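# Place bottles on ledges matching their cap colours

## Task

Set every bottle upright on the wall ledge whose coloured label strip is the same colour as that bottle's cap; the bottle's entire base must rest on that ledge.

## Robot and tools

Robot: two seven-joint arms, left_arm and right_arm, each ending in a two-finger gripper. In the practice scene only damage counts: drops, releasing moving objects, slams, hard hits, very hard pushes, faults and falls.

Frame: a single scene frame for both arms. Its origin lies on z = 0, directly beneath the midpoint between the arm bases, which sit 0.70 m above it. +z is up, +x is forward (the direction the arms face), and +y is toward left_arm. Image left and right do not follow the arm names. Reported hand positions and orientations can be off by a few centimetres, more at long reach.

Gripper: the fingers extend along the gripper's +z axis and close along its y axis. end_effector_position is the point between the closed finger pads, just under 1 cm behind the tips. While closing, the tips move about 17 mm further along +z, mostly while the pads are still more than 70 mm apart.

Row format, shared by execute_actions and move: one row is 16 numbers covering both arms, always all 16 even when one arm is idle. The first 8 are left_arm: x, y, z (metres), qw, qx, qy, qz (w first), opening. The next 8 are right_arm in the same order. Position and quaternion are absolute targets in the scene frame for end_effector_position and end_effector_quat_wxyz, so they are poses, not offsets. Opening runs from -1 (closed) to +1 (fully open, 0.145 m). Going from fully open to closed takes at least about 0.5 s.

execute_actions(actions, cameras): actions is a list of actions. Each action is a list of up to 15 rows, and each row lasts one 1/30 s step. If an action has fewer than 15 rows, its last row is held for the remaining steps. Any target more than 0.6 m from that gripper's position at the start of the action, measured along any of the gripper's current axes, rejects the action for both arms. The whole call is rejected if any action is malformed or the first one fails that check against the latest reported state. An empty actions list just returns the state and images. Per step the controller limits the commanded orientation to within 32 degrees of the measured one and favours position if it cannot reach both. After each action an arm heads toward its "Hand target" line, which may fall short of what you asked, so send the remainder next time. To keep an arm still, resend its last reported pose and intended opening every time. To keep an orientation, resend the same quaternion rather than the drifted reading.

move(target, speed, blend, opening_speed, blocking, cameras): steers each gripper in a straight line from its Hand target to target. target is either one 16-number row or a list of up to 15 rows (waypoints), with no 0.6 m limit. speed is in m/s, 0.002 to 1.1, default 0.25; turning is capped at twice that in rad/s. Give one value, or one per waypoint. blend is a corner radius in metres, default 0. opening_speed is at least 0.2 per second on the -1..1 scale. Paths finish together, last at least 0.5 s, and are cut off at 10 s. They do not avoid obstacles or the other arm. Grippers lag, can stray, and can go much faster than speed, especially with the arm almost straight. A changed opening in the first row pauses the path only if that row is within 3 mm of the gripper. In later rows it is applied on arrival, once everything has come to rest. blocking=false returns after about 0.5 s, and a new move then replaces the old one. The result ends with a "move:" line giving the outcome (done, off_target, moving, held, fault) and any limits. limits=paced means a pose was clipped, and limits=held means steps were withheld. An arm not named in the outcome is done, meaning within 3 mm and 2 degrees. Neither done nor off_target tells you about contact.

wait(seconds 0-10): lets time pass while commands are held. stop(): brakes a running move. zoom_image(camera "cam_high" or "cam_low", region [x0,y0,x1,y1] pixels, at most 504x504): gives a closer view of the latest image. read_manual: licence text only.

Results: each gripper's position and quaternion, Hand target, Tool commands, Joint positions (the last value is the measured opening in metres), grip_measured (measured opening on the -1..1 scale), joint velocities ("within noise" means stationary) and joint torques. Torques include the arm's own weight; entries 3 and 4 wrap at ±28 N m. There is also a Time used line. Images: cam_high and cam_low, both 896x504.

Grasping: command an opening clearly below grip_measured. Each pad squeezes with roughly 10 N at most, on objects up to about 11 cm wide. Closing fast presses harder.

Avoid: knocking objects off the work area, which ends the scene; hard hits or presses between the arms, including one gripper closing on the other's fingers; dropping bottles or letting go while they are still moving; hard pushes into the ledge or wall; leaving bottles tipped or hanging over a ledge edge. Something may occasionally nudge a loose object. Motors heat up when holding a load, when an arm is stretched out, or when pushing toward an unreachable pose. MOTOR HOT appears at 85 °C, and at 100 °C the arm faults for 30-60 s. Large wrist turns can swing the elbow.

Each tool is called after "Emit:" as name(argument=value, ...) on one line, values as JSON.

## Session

Emit:
execute_actions(actions=[])

Emit:
zoom_image(camera="cam_high", region=[400, 190, 700, 420])

Emit:
zoom_image(camera="cam_low", region=[320, 120, 640, 400])

Scene clock: 0.00 s.
left_arm: end_effector_position=(+0.2239, +0.1828, +0.6144) grip_measured=+1.00 end_effector_quat_wxyz=(-0.319, +0.395, -0.515, +0.691) | right_arm: end_effector_position=(+0.4009, -0.1655, +0.3728) grip_measured=+1.00 end_effector_quat_wxyz=(+0.260, +0.265, +0.837, +0.401)
Joint positions: left_arm=[-1.106 0.942 0.535 2.339 -0.48 -0.199 -0.367 0.145] | right_arm=[0.583 0.619 -0.841 0.925 -1.182 -0.496 -0.047 0.145]
Joint velocities: within noise
Joint torques (N m): no reading
Motor temperatures (°C): left_arm=[21 21 22 20 21 23 21] | right_arm=[20 22 21 19 20 19 21]
Hand target: left_arm +0.2239, +0.1828, +0.6144; -0.319, +0.395, -0.515, +0.691 | right_arm +0.4009, -0.1655, +0.3728; +0.260, +0.265, +0.837, +0.401
Tool commands: left_gripper/opening=+1.0 right_gripper/opening=+1.0

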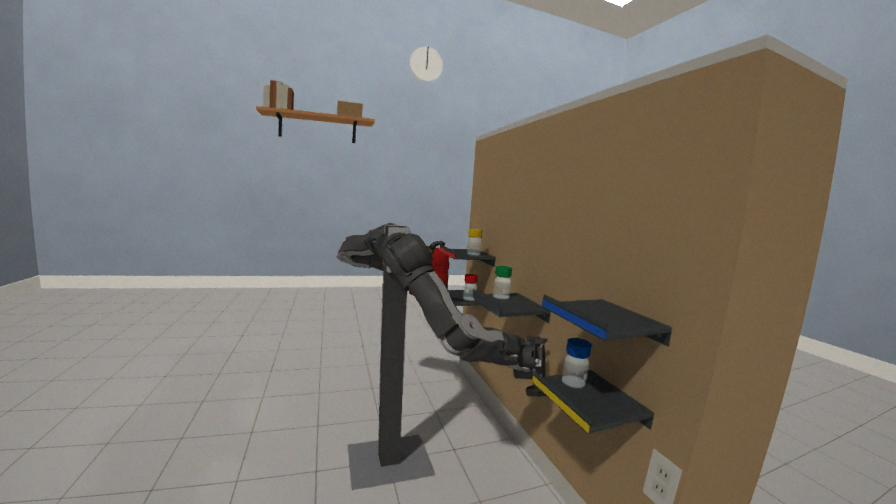

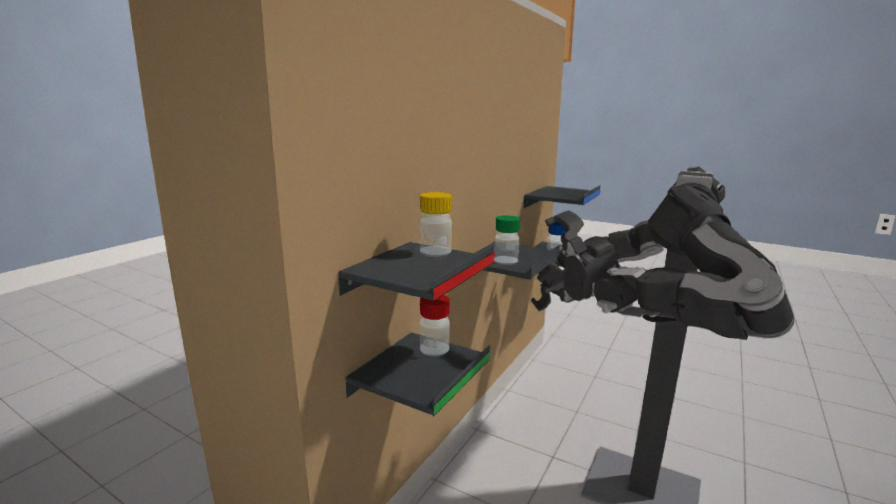

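Scaled by 1.680 from the camera's 896x504 image, which has a finer 1280x720 frame.

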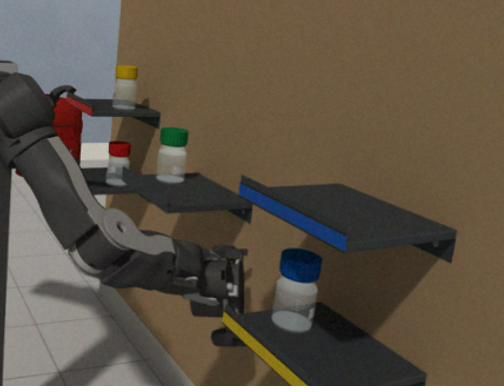

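Scaled by 1.575 from the camera's 896x504 image, which has a finer 1280x720 frame.

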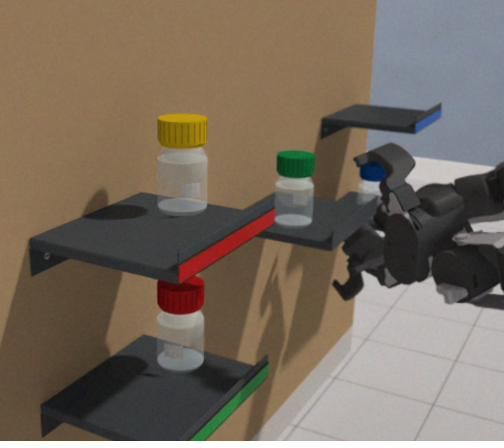

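Emit:
move(target=[[0.28,0.2,0.62,0,0.7071,0,0.7071,0.25,0.35,-0.2,0.46,0,0.7071,0,0.7071,0.3],[0.30,0.22,0.53,0,0.7071,0,0.7071,0.25,0.32,-0.24,0.50,0.0616,0.7044,-0.0616,0.7044,0.3],[0.28,0.308,0.493,-0.1228,0.6964,0.1228,0.6964,0.25,0.28,-0.325,0.493,0.1228,0.6964,-0.1228,0.6964,0.3]], speed=0.35, blend=[0.03,0.03,0])

Emit:
zoom_image(camera="cam_low", region=[340, 180, 600, 420])

Emit:
zoom_image(camera="cam_high", region=[440, 220, 660, 430])

Scene clock: 40.87 s.
left_arm: end_effector_position=(+0.2806, +0.3062, +0.4944) grip_measured=+0.25 end_effector_quat_wxyz=(-0.120, +0.696, +0.120, +0.698) | right_arm: end_effector_position=(+0.2799, -0.3253, +0.4935) grip_measured=+0.30 end_effector_quat_wxyz=(+0.125, +0.696, -0.124, +0.696)
Joint positions: left_arm=[-0.466 0.483 0.143 1.874 0.499 -0.134 -0.359 0.094] | right_arm=[-0.379 0.23 0.393 1.832 0.343 -0.018 -0.047 0.098]
Joint velocities: within noise
Joint torques (N m): left_arm=[1.94 2.84 1.62 3.96 -0.09 -0.69 -0.01] | right_arm=[1.15 3.34 1.36 3.74 0.16 -0.56 0.15]
Motor temperatures (°C): left_arm=[20 21 23 21 21 23 21] | right_arm=[22 23 22 19 20 19 21]
Hand target: left_arm +0.2800, +0.3080, +0.4931; -0.123, +0.696, +0.123, +0.696 | right_arm +0.2800, -0.3250, +0.4930; +0.123, +0.696, -0.123, +0.696
Off the commanded pose: left_arm 0.002 m, 1 deg | right_arm 0.001 m, 0 deg.
move: done

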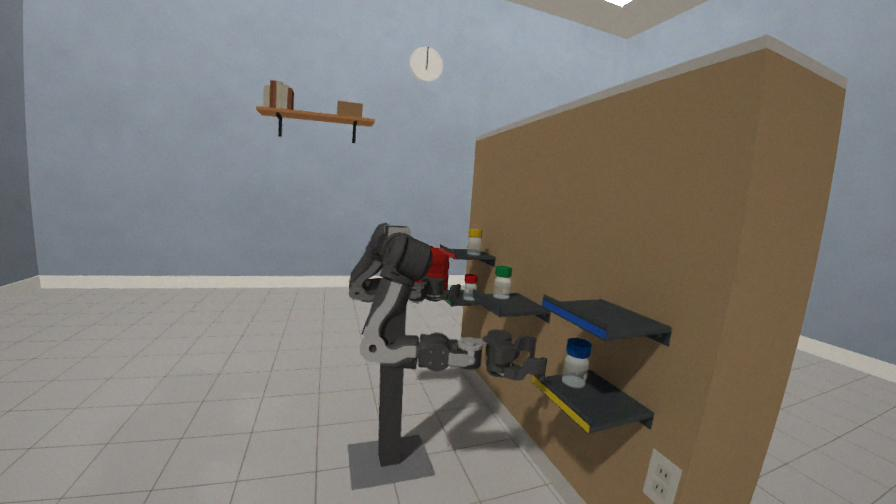

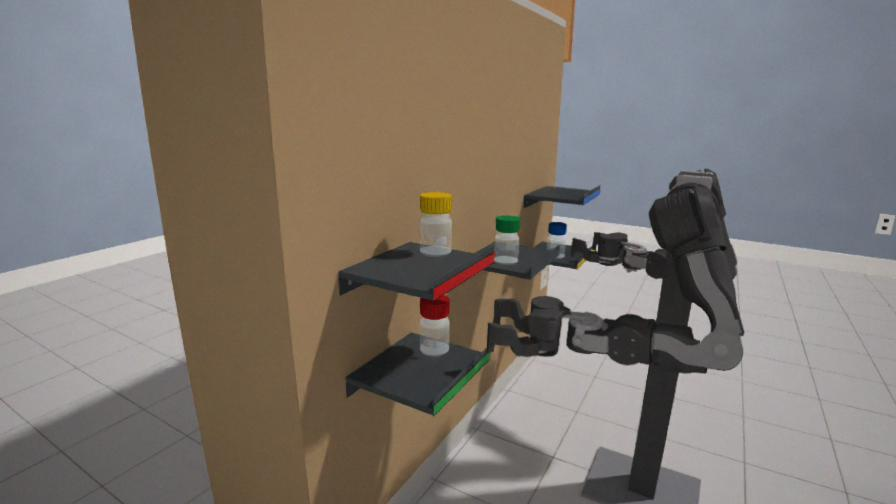

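Scaled by 1.938 from the camera's 896x504 image, which has a finer 1280x720 frame.

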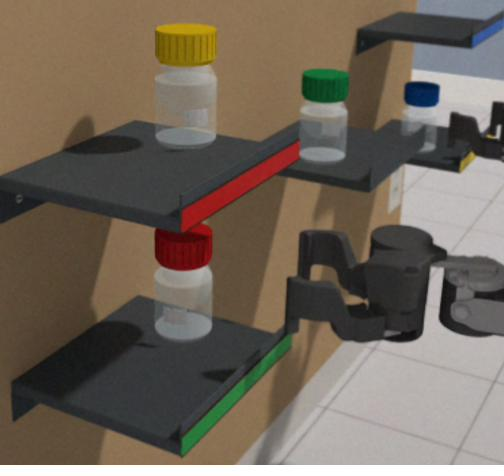

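Scaled by 2.291 from the camera's 896x504 image, which has a finer 1280x720 frame.

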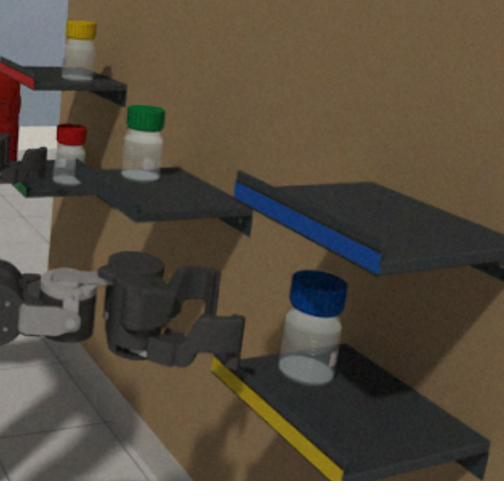

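Emit:
move(target=[[0.388,0.347,0.491,-0.1228,0.6964,0.1228,0.6964,0.25,0.386,-0.364,0.491,0.1228,0.6964,-0.1228,0.6964,0.3],[0.388,0.347,0.491,-0.1228,0.6964,0.1228,0.6964,-0.7,0.386,-0.364,0.491,0.1228,0.6964,-0.1228,0.6964,-0.7],[0.386,0.346,0.515,-0.1228,0.6964,0.1228,0.6964,-0.7,0.384,-0.362,0.515,0.1228,0.6964,-0.1228,0.6964,-0.7],[0.30,0.28,0.52,-0.0616,0.7044,0.0616,0.7044,-0.7,0.32,-0.26,0.53,0.0616,0.7044,-0.0616,0.7044,-0.7]], speed=[0.2,0.2,0.2,0.3], opening_speed=2.5, cameras=["cam_low"])

Scene clock: 58.00 s.
left_arm: end_effector_position=(+0.2993, +0.2803, +0.5154) grip_measured=-0.26 end_effector_quat_wxyz=(-0.062, +0.711, +0.062, +0.698) | right_arm: end_effector_position=(+0.3199, -0.2590, +0.5274) grip_measured=-0.54 end_effector_quat_wxyz=(+0.059, +0.708, -0.060, +0.702)
Joint positions: left_arm=[-0.424 0.57 0.129 1.942 0.576 -0.025 -0.27 0.056] | right_arm=[-0.249 0.255 0.224 1.955 0.304 0.188 -0.062 0.035]
Joint velocities: within noise
Joint torques (N m): left_arm=[3.02 3.6 2.1 5.82 -0.1 -0.95 0.11] | right_arm=[2.86 2.28 1.5 4.85 0.02 -0.54 -0.15]
Motor temperatures (°C): left_arm=[21 21 23 22 21 24 21] | right_arm=[21 23 22 20 20 20 21]
Hand target: left_arm +0.3000, +0.2801, +0.5200; -0.062, +0.704, +0.062, +0.704 | right_arm +0.3200, -0.2600, +0.5300; +0.062, +0.704, -0.062, +0.704
Off the commanded pose: left_arm 0.005 m, 1 deg | right_arm 0.003 m, 1 deg.
move: off_target (left_arm); target 2's new opening was sent with left_arm's hand 0.004 m and 1 deg from that target
Images, in order (width x height): cam_low 896x504.

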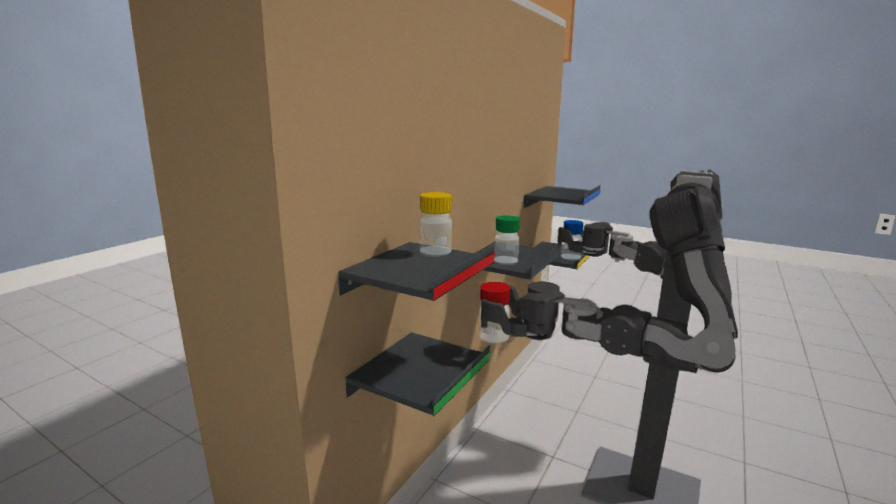

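Emit:
move(target=[[0.30,0.22,0.60,0,0.7071,0,0.7071,-0.7,0.33,-0.21,0.60,0,0.7071,0,0.7071,-0.7],[0.29,0.24,0.725,-0.0616,0.7044,0.0616,0.7044,-0.7,0.33,-0.24,0.725,0.0616,0.7044,-0.0616,0.7044,-0.7],[0.283,0.35,0.73,-0.0923,0.7011,0.0923,0.7011,-0.7,0.393,-0.375,0.72,0.1228,0.6964,-0.1228,0.6964,-0.7],[0.31,0.445,0.73,-0.1228,0.6964,0.1228,0.6964,-0.7,0.393,-0.375,0.70,0.1228,0.6964,-0.1228,0.6964,-0.7],[0.38,0.455,0.725,-0.1228,0.6964,0.1228,0.6964,-0.7,0.393,-0.375,0.678,0.1228,0.6964,-0.1228,0.6964,-0.7]], speed=[0.3,0.3,0.3,0.25,0.2], blend=[0.02,0.02,0.01,0.01,0])

Emit:
zoom_image(camera="cam_low", region=[340, 140, 600, 380])

Emit:
zoom_image(camera="cam_high", region=[440, 200, 680, 430])

Scene clock: 73.97 s.
left_arm: end_effector_position=(+0.3804, +0.4542, +0.7229) grip_measured=-0.26 end_effector_quat_wxyz=(-0.122, +0.700, +0.120, +0.693) | right_arm: end_effector_position=(+0.3923, -0.3755, +0.6843) grip_measured=-0.54 end_effector_quat_wxyz=(+0.125, +0.689, -0.123, +0.703)
Joint positions: left_arm=[-1.061 1.64 1.152 1.387 1.584 0.104 -0.222 0.056] | right_arm=[0.393 1.008 -0.006 1.679 1.042 0.425 -0.454 0.035]
Joint velocities: within noise
Joint torques (N m): left_arm=[5.13 4.31 4.53 0.21 0.09 -0.85 -0.05] | right_arm=[3.28 5.55 2.86 1.62 0.01 -0.19 0.07]
Motor temperatures (°C): left_arm=[21 22 23 23 21 24 21] | right_arm=[21 23 22 20 20 20 21]
Hand target: left_arm +0.3800, +0.4550, +0.7250; -0.123, +0.696, +0.123, +0.696 | right_arm +0.3929, -0.3750, +0.6781; +0.123, +0.696, -0.123, +0.696
Off the commanded pose: left_arm 0.002 m, 1 deg | right_arm 0.006 m, 1 deg.
joint sent to its limit (left arm) — joint 5 (forearm roll), upper limit. The joint targets still meet the commanded pose.
move: off_target (right_arm)

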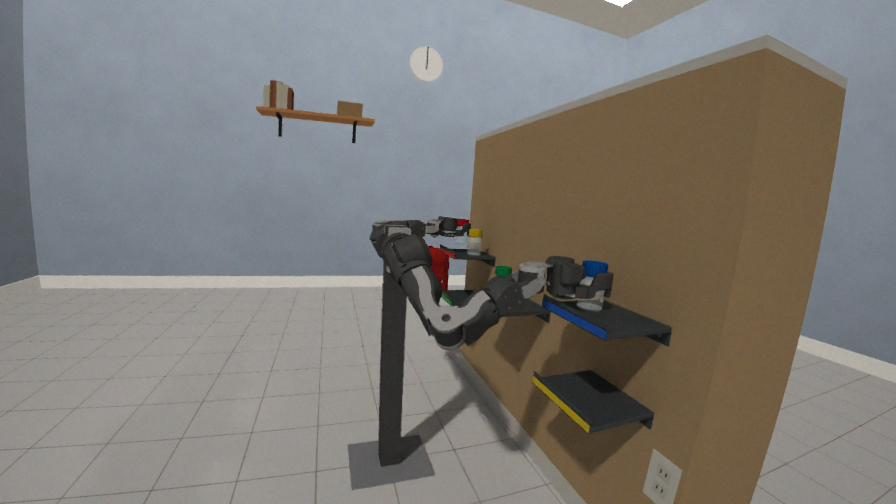

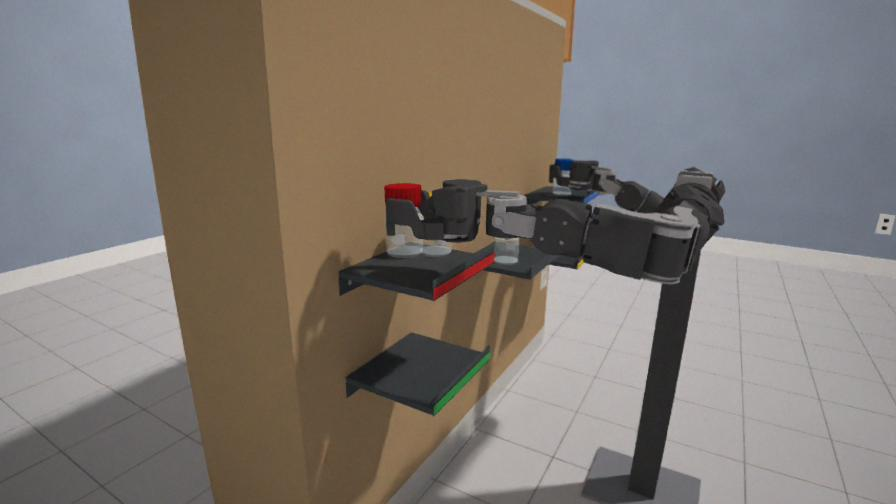

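Scaled by 1.938 from the camera's 896x504 image, which has a finer 1280x720 frame.

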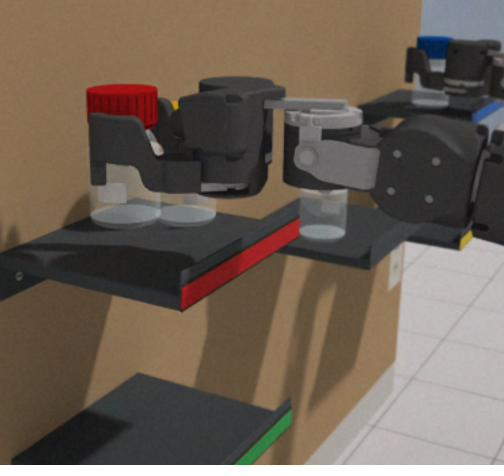

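Scaled by 2.100 from the camera's 896x504 image, which has a finer 1280x720 frame.

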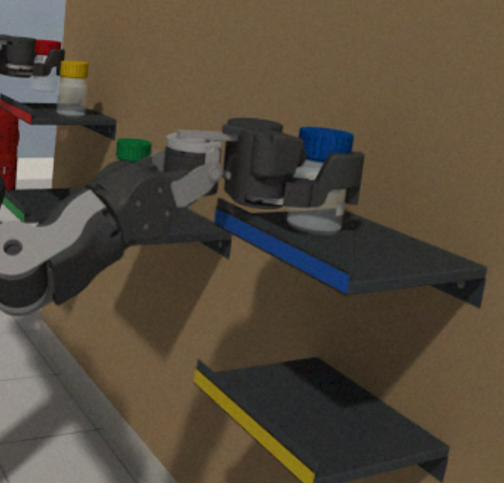

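Emit:
move(target=[[0.38,0.455,0.678,-0.1228,0.6964,0.1228,0.6964,-0.7,0.393,-0.375,0.682,0.1228,0.6964,-0.1228,0.6964,-0.7],[0.38,0.455,0.680,-0.1228,0.6964,0.1228,0.6964,0.2,0.393,-0.375,0.683,0.1228,0.6964,-0.1228,0.6964,0.2],[0.285,0.42,0.69,-0.1228,0.6964,0.1228,0.6964,0.2,0.29,-0.337,0.69,0.1228,0.6964,-0.1228,0.6964,0.2]], speed=[0.1,0.1,0.2], opening_speed=2)

Emit:
zoom_image(camera="cam_low", region=[340, 140, 600, 380])

Emit:
zoom_image(camera="cam_high", region=[440, 200, 680, 430])

Scene clock: 92.80 s.
left_arm: end_effector_position=(+0.2853, +0.4192, +0.6904) grip_measured=+0.20 end_effector_quat_wxyz=(-0.121, +0.695, +0.122, +0.698) | right_arm: end_effector_position=(+0.2905, -0.3357, +0.6905) grip_measured=+0.20 end_effector_quat_wxyz=(+0.121, +0.695, -0.120, +0.698)
Joint positions: left_arm=[-1.377 1.171 1.412 1.93 1.51 0.042 -0.309 0.09] | right_arm=[-0.236 0.894 0.637 2.256 1.181 0.627 -0.598 0.09]
Joint velocities: within noise
Joint torques (N m): left_arm=[1.67 1.7 3.6 0.58 -0.07 -0.52 0.01] | right_arm=[2.02 5.21 3.36 1.52 -0.11 -0.27 -0.15]
Motor temperatures (°C): left_arm=[22 22 25 22 21 25 21] | right_arm=[21 23 22 20 20 20 21]
Hand target: left_arm +0.2850, +0.4199, +0.6900; -0.123, +0.696, +0.123, +0.696 | right_arm +0.2900, -0.3370, +0.6900; +0.123, +0.696, -0.123, +0.696
Off the commanded pose: left_arm 0.001 m, 0 deg | right_arm 0.001 m, 0 deg.
move: done; target 2's new opening was sent with left_arm's hand 0.009 m and 2 deg from that target

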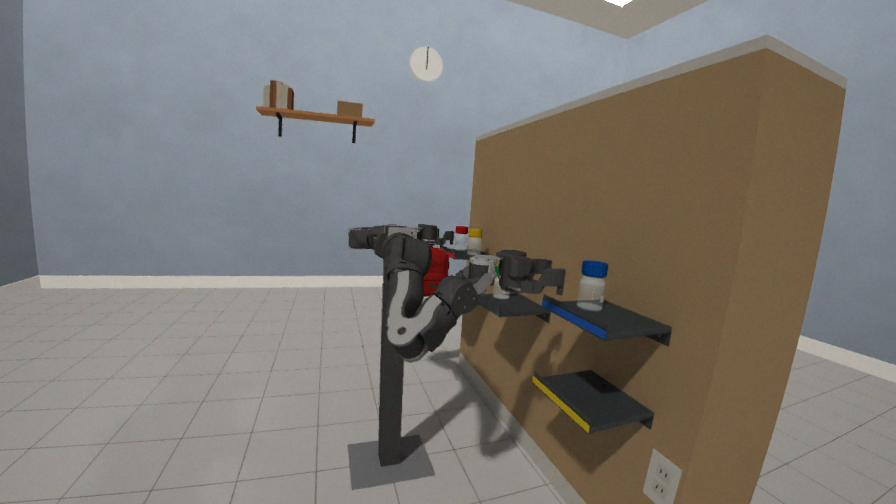

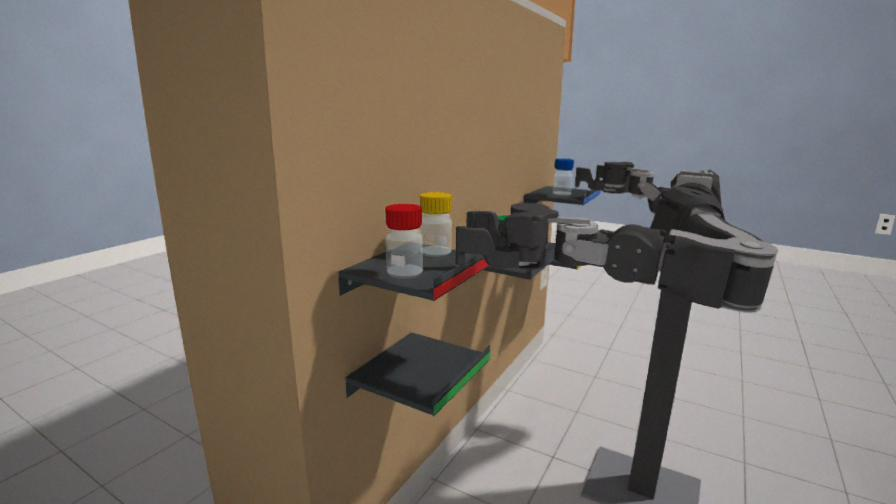

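Scaled by 1.938 from the camera's 896x504 image, which has a finer 1280x720 frame.

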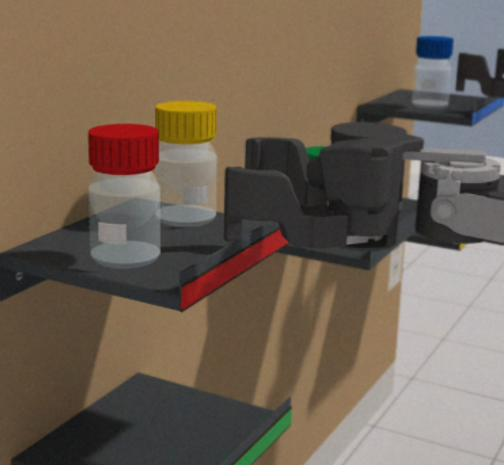

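Scaled by 2.100 from the camera's 896x504 image, which has a finer 1280x720 frame.

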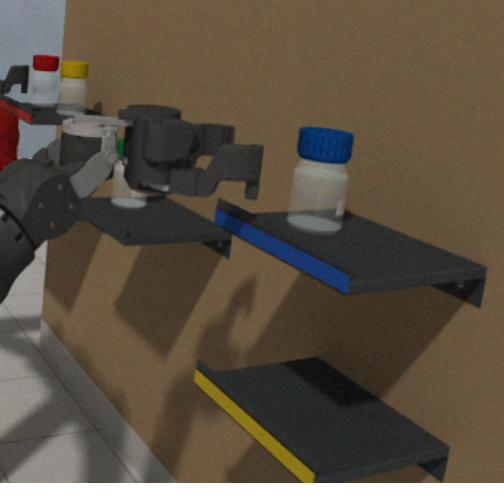

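Emit:
move(target=[[0.28,0.32,0.72,-0.1228,0.6964,0.1228,0.6964,0.2,0.31,-0.25,0.66,0.0616,0.7044,-0.0616,0.7044,0.2],[0.30,0.23,0.75,0,0.7071,0,0.7071,0.25,0.32,-0.25,0.62,0.0616,0.7044,-0.0616,0.7044,0.2],[0.32,0.14,0.66,0,0.7071,0,0.7071,0.25,0.32,-0.26,0.56,0.0616,0.7044,-0.0616,0.7044,0.2],[0.28,0.05,0.588,0,0.7071,0,0.7071,0.25,0.32,-0.26,0.54,0.0616,0.7044,-0.0616,0.7044,0.2]], speed=0.35, blend=[0.02,0.02,0.02,0])

Emit:
zoom_image(camera="cam_low", region=[440, 180, 640, 340])

Emit:
zoom_image(camera="cam_high", region=[430, 230, 590, 360])

Scene clock: 124.83 s.
left_arm: end_effector_position=(+0.2794, +0.0488, +0.5893) grip_measured=+0.25 end_effector_quat_wxyz=(+0.003, +0.706, -0.003, +0.708) | right_arm: end_effector_position=(+0.3197, -0.2612, +0.5408) grip_measured=+0.20 end_effector_quat_wxyz=(+0.063, +0.704, -0.064, +0.704)
Joint positions: left_arm=[0.281 0.396 -1.066 2.245 0.478 0.415 -1.254 0.094] | right_arm=[-0.286 0.603 0.027 1.998 0.587 0.084 -0.397 0.09]
Joint velocities: within noise
Joint torques (N m): left_arm=[3.63 -0.54 1.28 3.44 -0.38 -0.34 -0.02] | right_arm=[2.33 3.73 1.48 3.22 -0.15 -0.54 0.15]
Motor temperatures (°C): left_arm=[21 22 26 21 21 24 21] | right_arm=[21 23 22 19 21 20 21]
Hand target: left_arm +0.2800, +0.0500, +0.5880; +0.000, +0.707, +0.000, +0.707 | right_arm +0.3200, -0.2600, +0.5400; +0.062, +0.704, -0.062, +0.704
Off the commanded pose: left_arm 0.002 m, 0 deg | right_arm 0.001 m, 0 deg.
move: done; blend cut to 0 m at target 2

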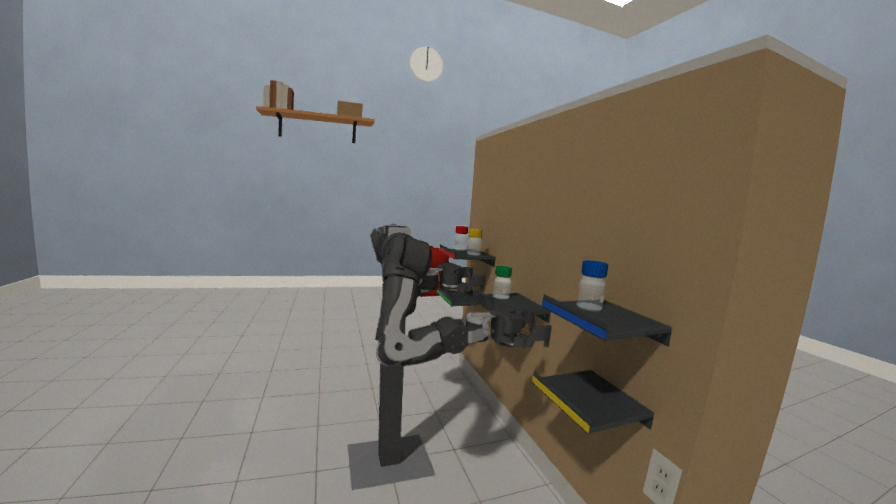

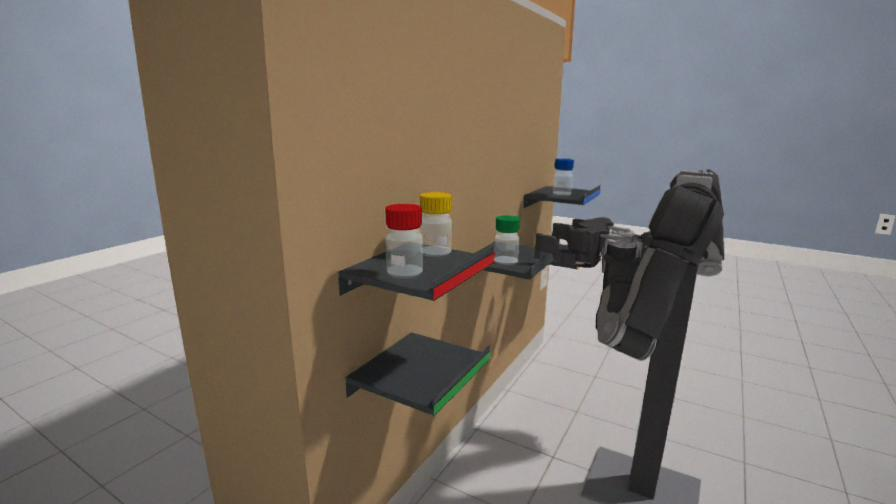

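Scaled by 2.520 from the camera's 896x504 image, which has a finer 1280x720 frame.

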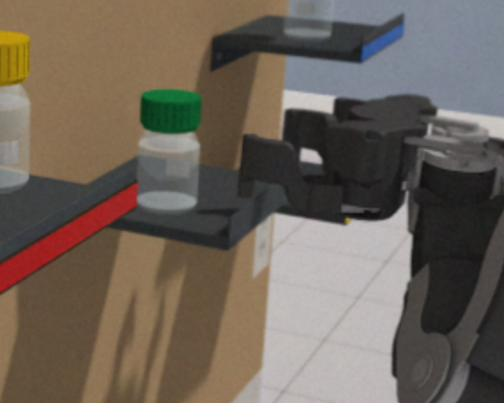

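Scaled by 3.150 from the camera's 896x504 image, which has a finer 1280x720 frame.

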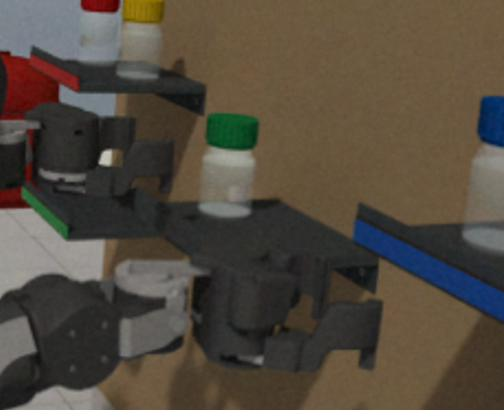

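Emit:
move(target=[[0.378,0.049,0.586,0,0.7071,0,0.7071,0.25,0.32,-0.26,0.54,0.0616,0.7044,-0.0616,0.7044,0.2],[0.378,0.049,0.586,0,0.7071,0,0.7071,-0.7,0.32,-0.26,0.54,0.0616,0.7044,-0.0616,0.7044,0.2],[0.375,0.05,0.612,0,0.7071,0,0.7071,-0.7,0.32,-0.26,0.54,0.0616,0.7044,-0.0616,0.7044,0.2],[0.34,0.19,0.60,0,0.7071,0,0.7071,-0.7,0.32,-0.26,0.54,0.0616,0.7044,-0.0616,0.7044,0.2],[0.32,0.25,0.525,-0.0923,0.7011,0.0923,0.7011,-0.7,0.32,-0.26,0.54,0.0616,0.7044,-0.0616,0.7044,0.2],[0.385,0.39,0.52,-0.1228,0.6964,0.1228,0.6964,-0.7,0.32,-0.26,0.54,0.0616,0.7044,-0.0616,0.7044,0.2]], speed=[0.2,0.2,0.2,0.35,0.3,0.3], blend=[0,0,0.01,0.02,0.02,0], opening_speed=2.5, cameras=["cam_low"])

Scene clock: 147.80 s.
left_arm: end_effector_position=(+0.3846, +0.3902, +0.5188) grip_measured=-0.25 end_effector_quat_wxyz=(-0.124, +0.699, +0.124, +0.694) | right_arm: end_effector_position=(+0.3197, -0.2612, +0.5408) grip_measured=+0.20 end_effector_quat_wxyz=(+0.063, +0.704, -0.064, +0.704)
Joint positions: left_arm=[0.198 0.995 -0.418 1.335 1.046 -0.271 -0.371 0.057] | right_arm=[-0.286 0.603 0.027 1.998 0.587 0.083 -0.397 0.09]
Joint velocities: within noise
Joint torques (N m): left_arm=[6.18 6.4 2.95 2.62 -0.11 -0.81 0.19] | right_arm=[2.25 3.6 1.5 3.17 -0.15 -0.53 0.16]
Motor temperatures (°C): left_arm=[21 21 25 21 22 24 21] | right_arm=[21 23 22 20 20 20 21]
Hand target: left_arm +0.3850, +0.3901, +0.5200; -0.123, +0.696, +0.123, +0.696 | right_arm +0.3200, -0.2600, +0.5400; +0.062, +0.704, -0.062, +0.704
Off the commanded pose: left_arm 0.001 m, 0 deg | right_arm 0.002 m, 0 deg.
move: done
Images, in order (width x height): cam_low 896x504.

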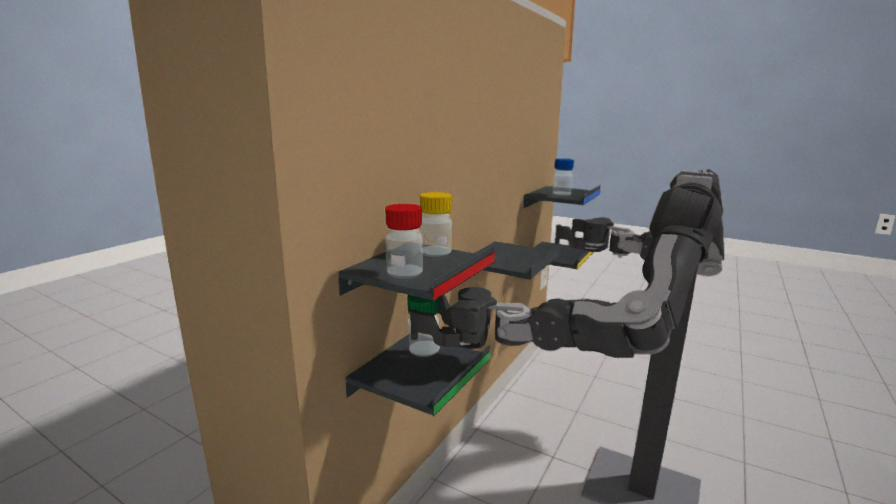

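Emit:
move(target=[[0.385,0.39,0.486,-0.1228,0.6964,0.1228,0.6964,-0.7,0.32,-0.26,0.54,0.0616,0.7044,-0.0616,0.7044,0.2],[0.385,0.39,0.488,-0.1228,0.6964,0.1228,0.6964,0.2,0.32,-0.26,0.54,0.0616,0.7044,-0.0616,0.7044,0.2],[0.285,0.353,0.50,-0.1228,0.6964,0.1228,0.6964,0.2,0.32,-0.26,0.54,0.0616,0.7044,-0.0616,0.7044,0.2],[0.30,0.24,0.58,0,0.7071,0,0.7071,0.2,0.32,-0.26,0.54,0.0616,0.7044,-0.0616,0.7044,0.2],[0.275,0.26,0.69,-0.0923,0.7011,0.0923,0.7011,0.2,0.32,-0.26,0.54,0.0616,0.7044,-0.0616,0.7044,0.2],[0.28,0.303,0.688,-0.1228,0.6964,0.1228,0.6964,0.2,0.32,-0.26,0.54,0.0616,0.7044,-0.0616,0.7044,0.2]], speed=[0.08,0.1,0.22,0.35,0.35,0.3], blend=[0,0,0.01,0.02,0.02,0], opening_speed=2.5)

Emit:
zoom_image(camera="cam_low", region=[340, 140, 600, 420])

Scene clock: 165.73 s.
left_arm: end_effector_position=(+0.2801, +0.3030, +0.6888) grip_measured=+0.20 end_effector_quat_wxyz=(-0.121, +0.695, +0.123, +0.698) | right_arm: end_effector_position=(+0.3197, -0.2612, +0.5408) grip_measured=+0.20 end_effector_quat_wxyz=(+0.063, +0.704, -0.064, +0.704)
Joint positions: left_arm=[-0.756 1.22 0.834 2.401 1.43 0.212 -0.91 0.09] | right_arm=[-0.286 0.603 0.027 1.998 0.587 0.083 -0.397 0.09]
Joint velocities: within noise
Joint torques (N m): left_arm=[2.15 4.52 2.17 1.29 -0.2 -0.34 -0.05] | right_arm=[2.36 3.84 1.48 3.22 -0.19 -0.55 0.16]
Motor temperatures (°C): left_arm=[22 23 25 21 21 25 21] | right_arm=[21 23 22 20 20 20 21]
Hand target: left_arm +0.2800, +0.3030, +0.6879; -0.123, +0.696, +0.123, +0.696 | right_arm +0.3200, -0.2600, +0.5400; +0.062, +0.704, -0.062, +0.704
Off the commanded pose: left_arm 0.001 m, 0 deg | right_arm 0.002 m, 0 deg.
move: done; target 2's new opening was sent with left_arm's hand 0.010 m and 2 deg from that target

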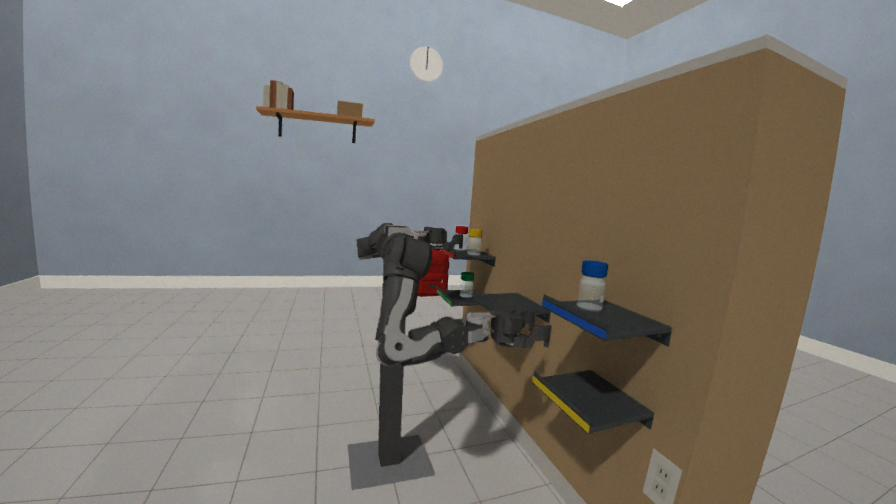

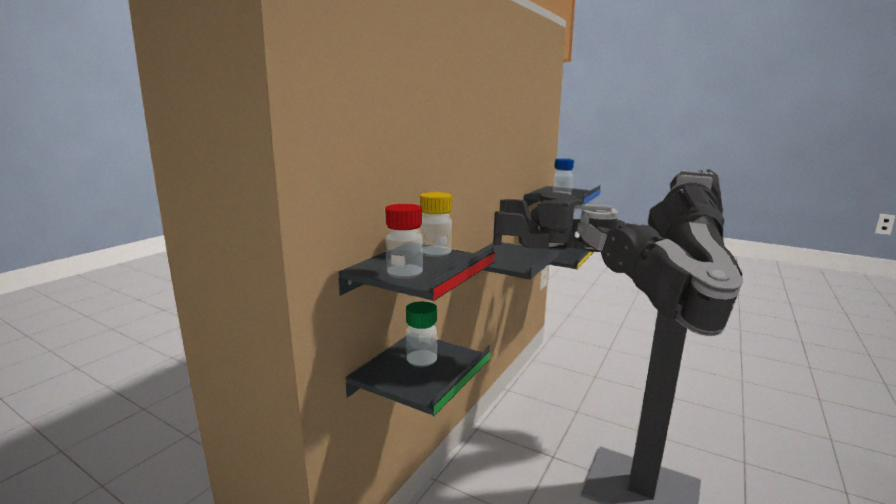

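Scaled by 1.800 from the camera's 896x504 image, which has a finer 1280x720 frame.

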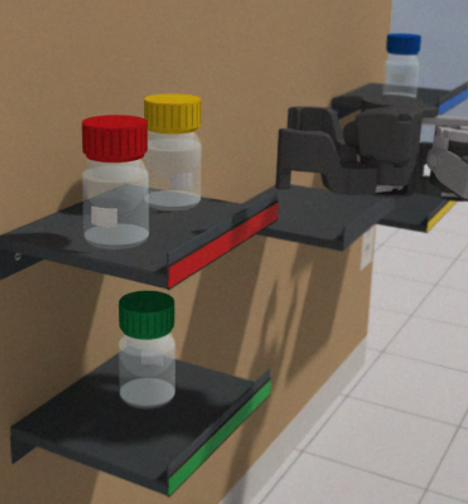

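Emit:
move(target=[[0.387,0.342,0.686,-0.1228,0.6964,0.1228,0.6964,0.2,0.32,-0.26,0.54,0.0616,0.7044,-0.0616,0.7044,0.2],[0.387,0.342,0.686,-0.1228,0.6964,0.1228,0.6964,-0.7,0.32,-0.26,0.54,0.0616,0.7044,-0.0616,0.7044,0.2],[0.386,0.341,0.715,-0.1228,0.6964,0.1228,0.6964,-0.7,0.32,-0.26,0.54,0.0616,0.7044,-0.0616,0.7044,0.2],[0.33,0.24,0.71,-0.0616,0.7044,0.0616,0.7044,-0.7,0.32,-0.26,0.54,0.0616,0.7044,-0.0616,0.7044,0.2],[0.35,0.1,0.64,0,0.7071,0,0.7071,-0.7,0.32,-0.26,0.54,0.0616,0.7044,-0.0616,0.7044,0.2],[0.385,0.02,0.62,0,0.7071,0,0.7071,-0.7,0.32,-0.26,0.54,0.0616,0.7044,-0.0616,0.7044,0.2]], speed=[0.2,0.2,0.2,0.3,0.3,0.3], blend=[0,0,0.01,0.02,0.02,0], opening_speed=2.5, cameras=["cam_low"])

Scene clock: 182.53 s.
left_arm: end_effector_position=(+0.3361, +0.0754, +0.6338) grip_measured=-0.24 end_effector_quat_wxyz=(+0.238, +0.720, -0.267, +0.595) | right_arm: end_effector_position=(+0.3197, -0.2612, +0.5408) grip_measured=+0.20 end_effector_quat_wxyz=(+0.063, +0.704, -0.064, +0.704)
Joint positions: left_arm=[-1.407 2.01 1.199 2.074 1.584 -0.058 -0.192 0.058] | right_arm=[-0.286 0.603 0.027 1.998 0.587 0.083 -0.397 0.09]
Joint velocities: within noise
Joint torques (N m): left_arm=[5.89 0.83 4 0.55 0.1 -0.8 0.22] | right_arm=[2.25 3.68 1.48 3.3 -0.15 -0.52 0.15]
Motor temperatures (°C): left_arm=[22 23 25 21 21 24 21] | right_arm=[21 23 22 20 20 20 21]
Hand target: left_arm +0.3358, +0.0744, +0.6352; +0.242, +0.717, -0.267, +0.596 | right_arm +0.3200, -0.2600, +0.5400; +0.062, +0.704, -0.062, +0.704
Off the commanded pose: left_arm 0.075 m, 43 deg; orientation clipped | right_arm 0.002 m, 0 deg.
joint sent to its limit (left arm) — joint 1 (shoulder pitch), lower limit; joint 2 (shoulder roll), upper limit; joint 5 (forearm roll), upper limit. The joint targets are off in position and orientation.
move: off_target (left_arm); limits=paced
Images, in order (width x height): cam_low 896x504.

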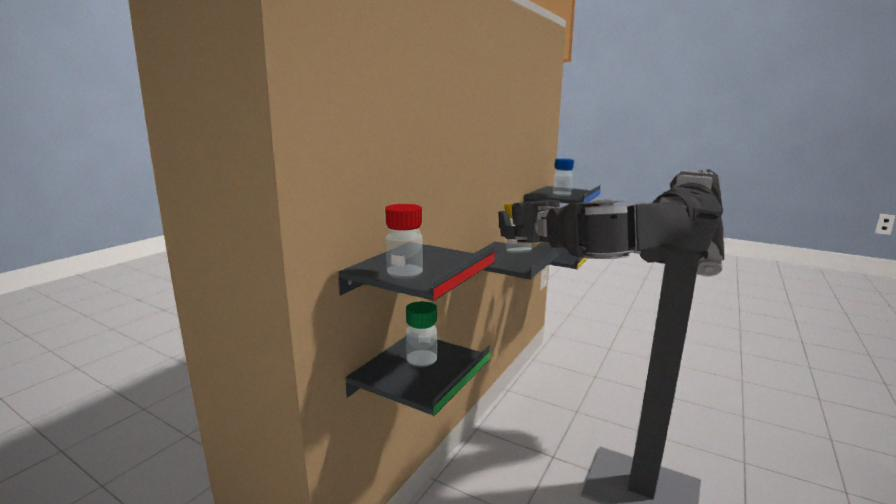

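Emit:
move(target=[0.37,0.06,0.625,0.2706,0.6533,-0.2706,0.6533,-0.7,0.32,-0.26,0.54,0.0616,0.7044,-0.0616,0.7044,0.2], speed=0.3, cameras=["cam_low"])

Emit:
zoom_image(camera="cam_low", region=[440, 160, 640, 320])

Scene clock: 197.07 s.
left_arm: end_effector_position=(+0.3472, +0.0850, +0.6326) grip_measured=-0.24 end_effector_quat_wxyz=(+0.257, +0.688, -0.289, +0.614) | right_arm: end_effector_position=(+0.3197, -0.2612, +0.5408) grip_measured=+0.20 end_effector_quat_wxyz=(+0.063, +0.704, -0.064, +0.704)
Joint positions: left_arm=[-1.407 2.011 1.144 1.961 1.531 -0.169 -0.026 0.058] | right_arm=[-0.286 0.603 0.027 1.998 0.587 0.083 -0.397 0.09]
Joint velocities: within noise
Joint torques (N m): left_arm=[6.21 0.88 2.61 0.4 0.06 -0.97 0.22] | right_arm=[2.28 3.71 1.55 3.14 -0.18 -0.54 0.13]
Motor temperatures (°C): left_arm=[22 22 26 21 21 25 21] | right_arm=[21 23 22 20 20 20 21]
Hand target: left_arm +0.3465, +0.0845, +0.6321; +0.260, +0.686, -0.290, +0.614 | right_arm +0.3200, -0.2600, +0.5400; +0.062, +0.704, -0.062, +0.704
Off the commanded pose: left_arm 0.035 m, 7 deg | right_arm 0.002 m, 0 deg.
joint sent to its limit (left arm) — joint 1 (shoulder pitch), lower limit; joint 2 (shoulder roll), upper limit. The joint targets are off in position and orientation.
move: off_target (left_arm)
Images, in order (width x height): cam_low 896x504.

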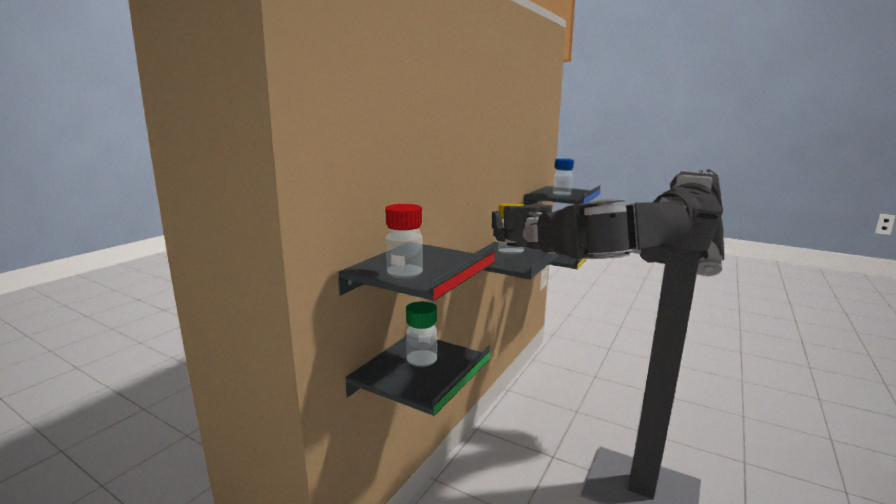

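Scaled by 2.520 from the camera's 896x504 image, which has a finer 1280x720 frame.

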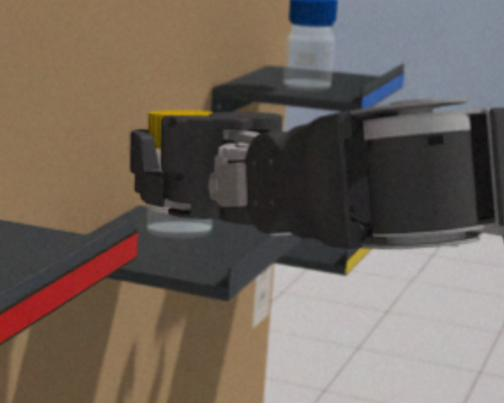

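Emit:
move(target=[[0.32,0.2,0.70,0,0.7071,0,0.7071,-0.7,0.32,-0.26,0.54,0.0616,0.7044,-0.0616,0.7044,0.2],[0.27,0.30,0.73,-0.0923,0.7011,0.0923,0.7011,-0.7,0.32,-0.26,0.54,0.0616,0.7044,-0.0616,0.7044,0.2],[0.275,0.41,0.73,-0.1228,0.6964,0.1228,0.6964,-0.7,0.32,-0.26,0.54,0.0616,0.7044,-0.0616,0.7044,0.2],[0.275,0.32,0.76,-0.1228,0.6964,0.1228,0.6964,-0.7,0.32,-0.26,0.54,0.0616,0.7044,-0.0616,0.7044,0.2],[0.30,0.23,0.78,0,0.7071,0,0.7071,-0.7,0.32,-0.26,0.54,0.0616,0.7044,-0.0616,0.7044,0.2]], speed=0.3, cameras=["cam_low"])

Scene clock: 228.57 s.
left_arm: end_effector_position=(+0.3001, +0.2309, +0.7797) grip_measured=-0.24 end_effector_quat_wxyz=(-0.008, +0.667, -0.018, +0.745) | right_arm: end_effector_position=(+0.3197, -0.2612, +0.5408) grip_measured=+0.20 end_effector_quat_wxyz=(+0.063, +0.704, -0.064, +0.704)
Joint positions: left_arm=[0.455 1.075 0.234 2.331 1.584 0.782 -0.769 0.058] | right_arm=[-0.286 0.603 0.027 1.998 0.587 0.083 -0.397 0.09]
Joint velocities: within noise
Joint torques (N m): left_arm=[5.29 3.52 1.42 -0.09 -0.1 -0.46 0.09] | right_arm=[2.31 3.63 1.58 3.3 -0.17 -0.53 0.13]
Motor temperatures (°C): left_arm=[23 22 25 21 21 26 21] | right_arm=[21 23 22 20 20 20 21]
Hand target: left_arm +0.3002, +0.2301, +0.7797; -0.005, +0.667, -0.018, +0.745 | right_arm +0.3200, -0.2600, +0.5400; +0.062, +0.704, -0.062, +0.704
Off the commanded pose: left_arm 0.001 m, 7 deg | right_arm 0.002 m, 0 deg.
joint sent to its limit (left arm) — joint 5 (forearm roll), upper limit; joint 6 (wrist pitch), upper limit. The joint targets are off in orientation, not in position.
move: off_target (left_arm)
Images, in order (width x height): cam_low 896x504.

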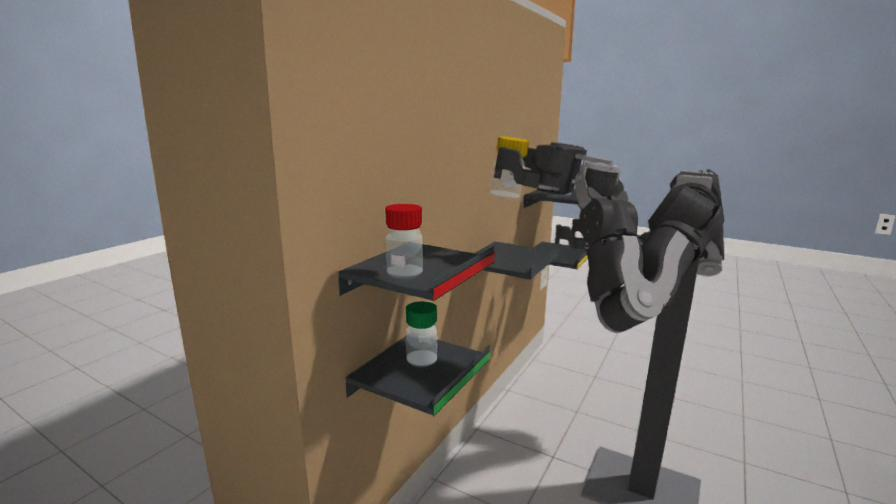

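Emit:
move(target=[[0.34,0.13,0.71,0,0.7071,0,0.7071,-0.7,0.32,-0.26,0.54,0.0616,0.7044,-0.0616,0.7044,0.2],[0.385,0.02,0.615,0,0.7071,0,0.7071,-0.7,0.32,-0.25,0.56,0.0616,0.7044,-0.0616,0.7044,0.2],[0.385,0.02,0.580,0,0.7071,0,0.7071,-0.7,0.32,-0.25,0.56,0.0616,0.7044,-0.0616,0.7044,0.2]], speed=[0.3,0.3,0.08], blend=[0.02,0,0], cameras=["cam_high"])

Emit:
zoom_image(camera="cam_high", region=[430, 230, 590, 360])

Scene clock: 240.17 s.
left_arm: end_effector_position=(+0.3852, +0.0207, +0.5856) grip_measured=-0.24 end_effector_quat_wxyz=(-0.001, +0.702, +0.004, +0.712) | right_arm: end_effector_position=(+0.3201, -0.2502, +0.5604) grip_measured=+0.20 end_effector_quat_wxyz=(+0.061, +0.703, -0.060, +0.706)
Joint positions: left_arm=[0.701 0.27 -1.101 1.731 0.744 0.219 -1.158 0.058] | right_arm=[-0.256 0.596 0.027 2.08 0.591 0.181 -0.433 0.09]
Joint velocities: within noise
Joint torques (N m): left_arm=[6.16 -0.57 1.31 2.62 -0.24 -0.41 0.3] | right_arm=[2.39 2.78 1.99 4 -0.1 -0.28 -0.13]
Motor temperatures (°C): left_arm=[23 22 25 21 21 25 21] | right_arm=[21 23 22 20 20 20 21]
Hand target: left_arm +0.3850, +0.0201, +0.5800; +0.000, +0.707, +0.000, +0.707 | right_arm +0.3200, -0.2499, +0.5600; +0.061, +0.704, -0.062, +0.704
Off the commanded pose: left_arm 0.006 m, 1 deg | right_arm 0.000 m, 0 deg.
move: off_target (left_arm)
Images, in order (width x height): cam_high 896x504.

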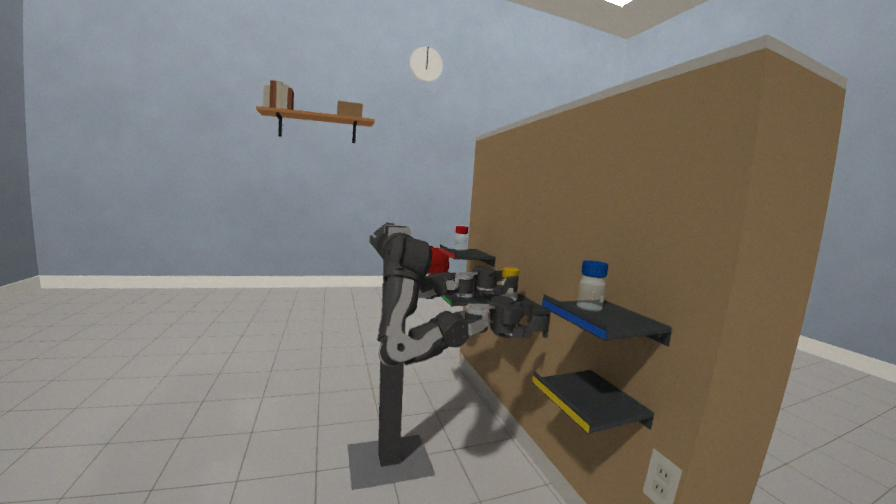

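Scaled by 3.150 from the camera's 896x504 image, which has a finer 1280x720 frame.

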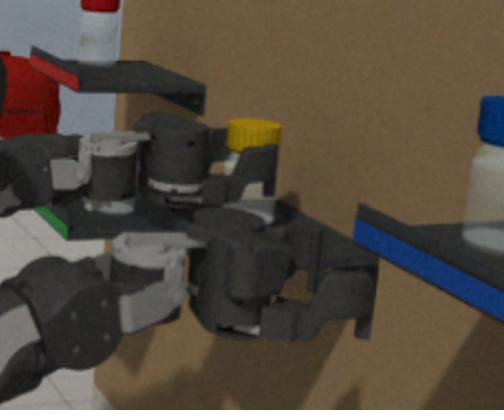

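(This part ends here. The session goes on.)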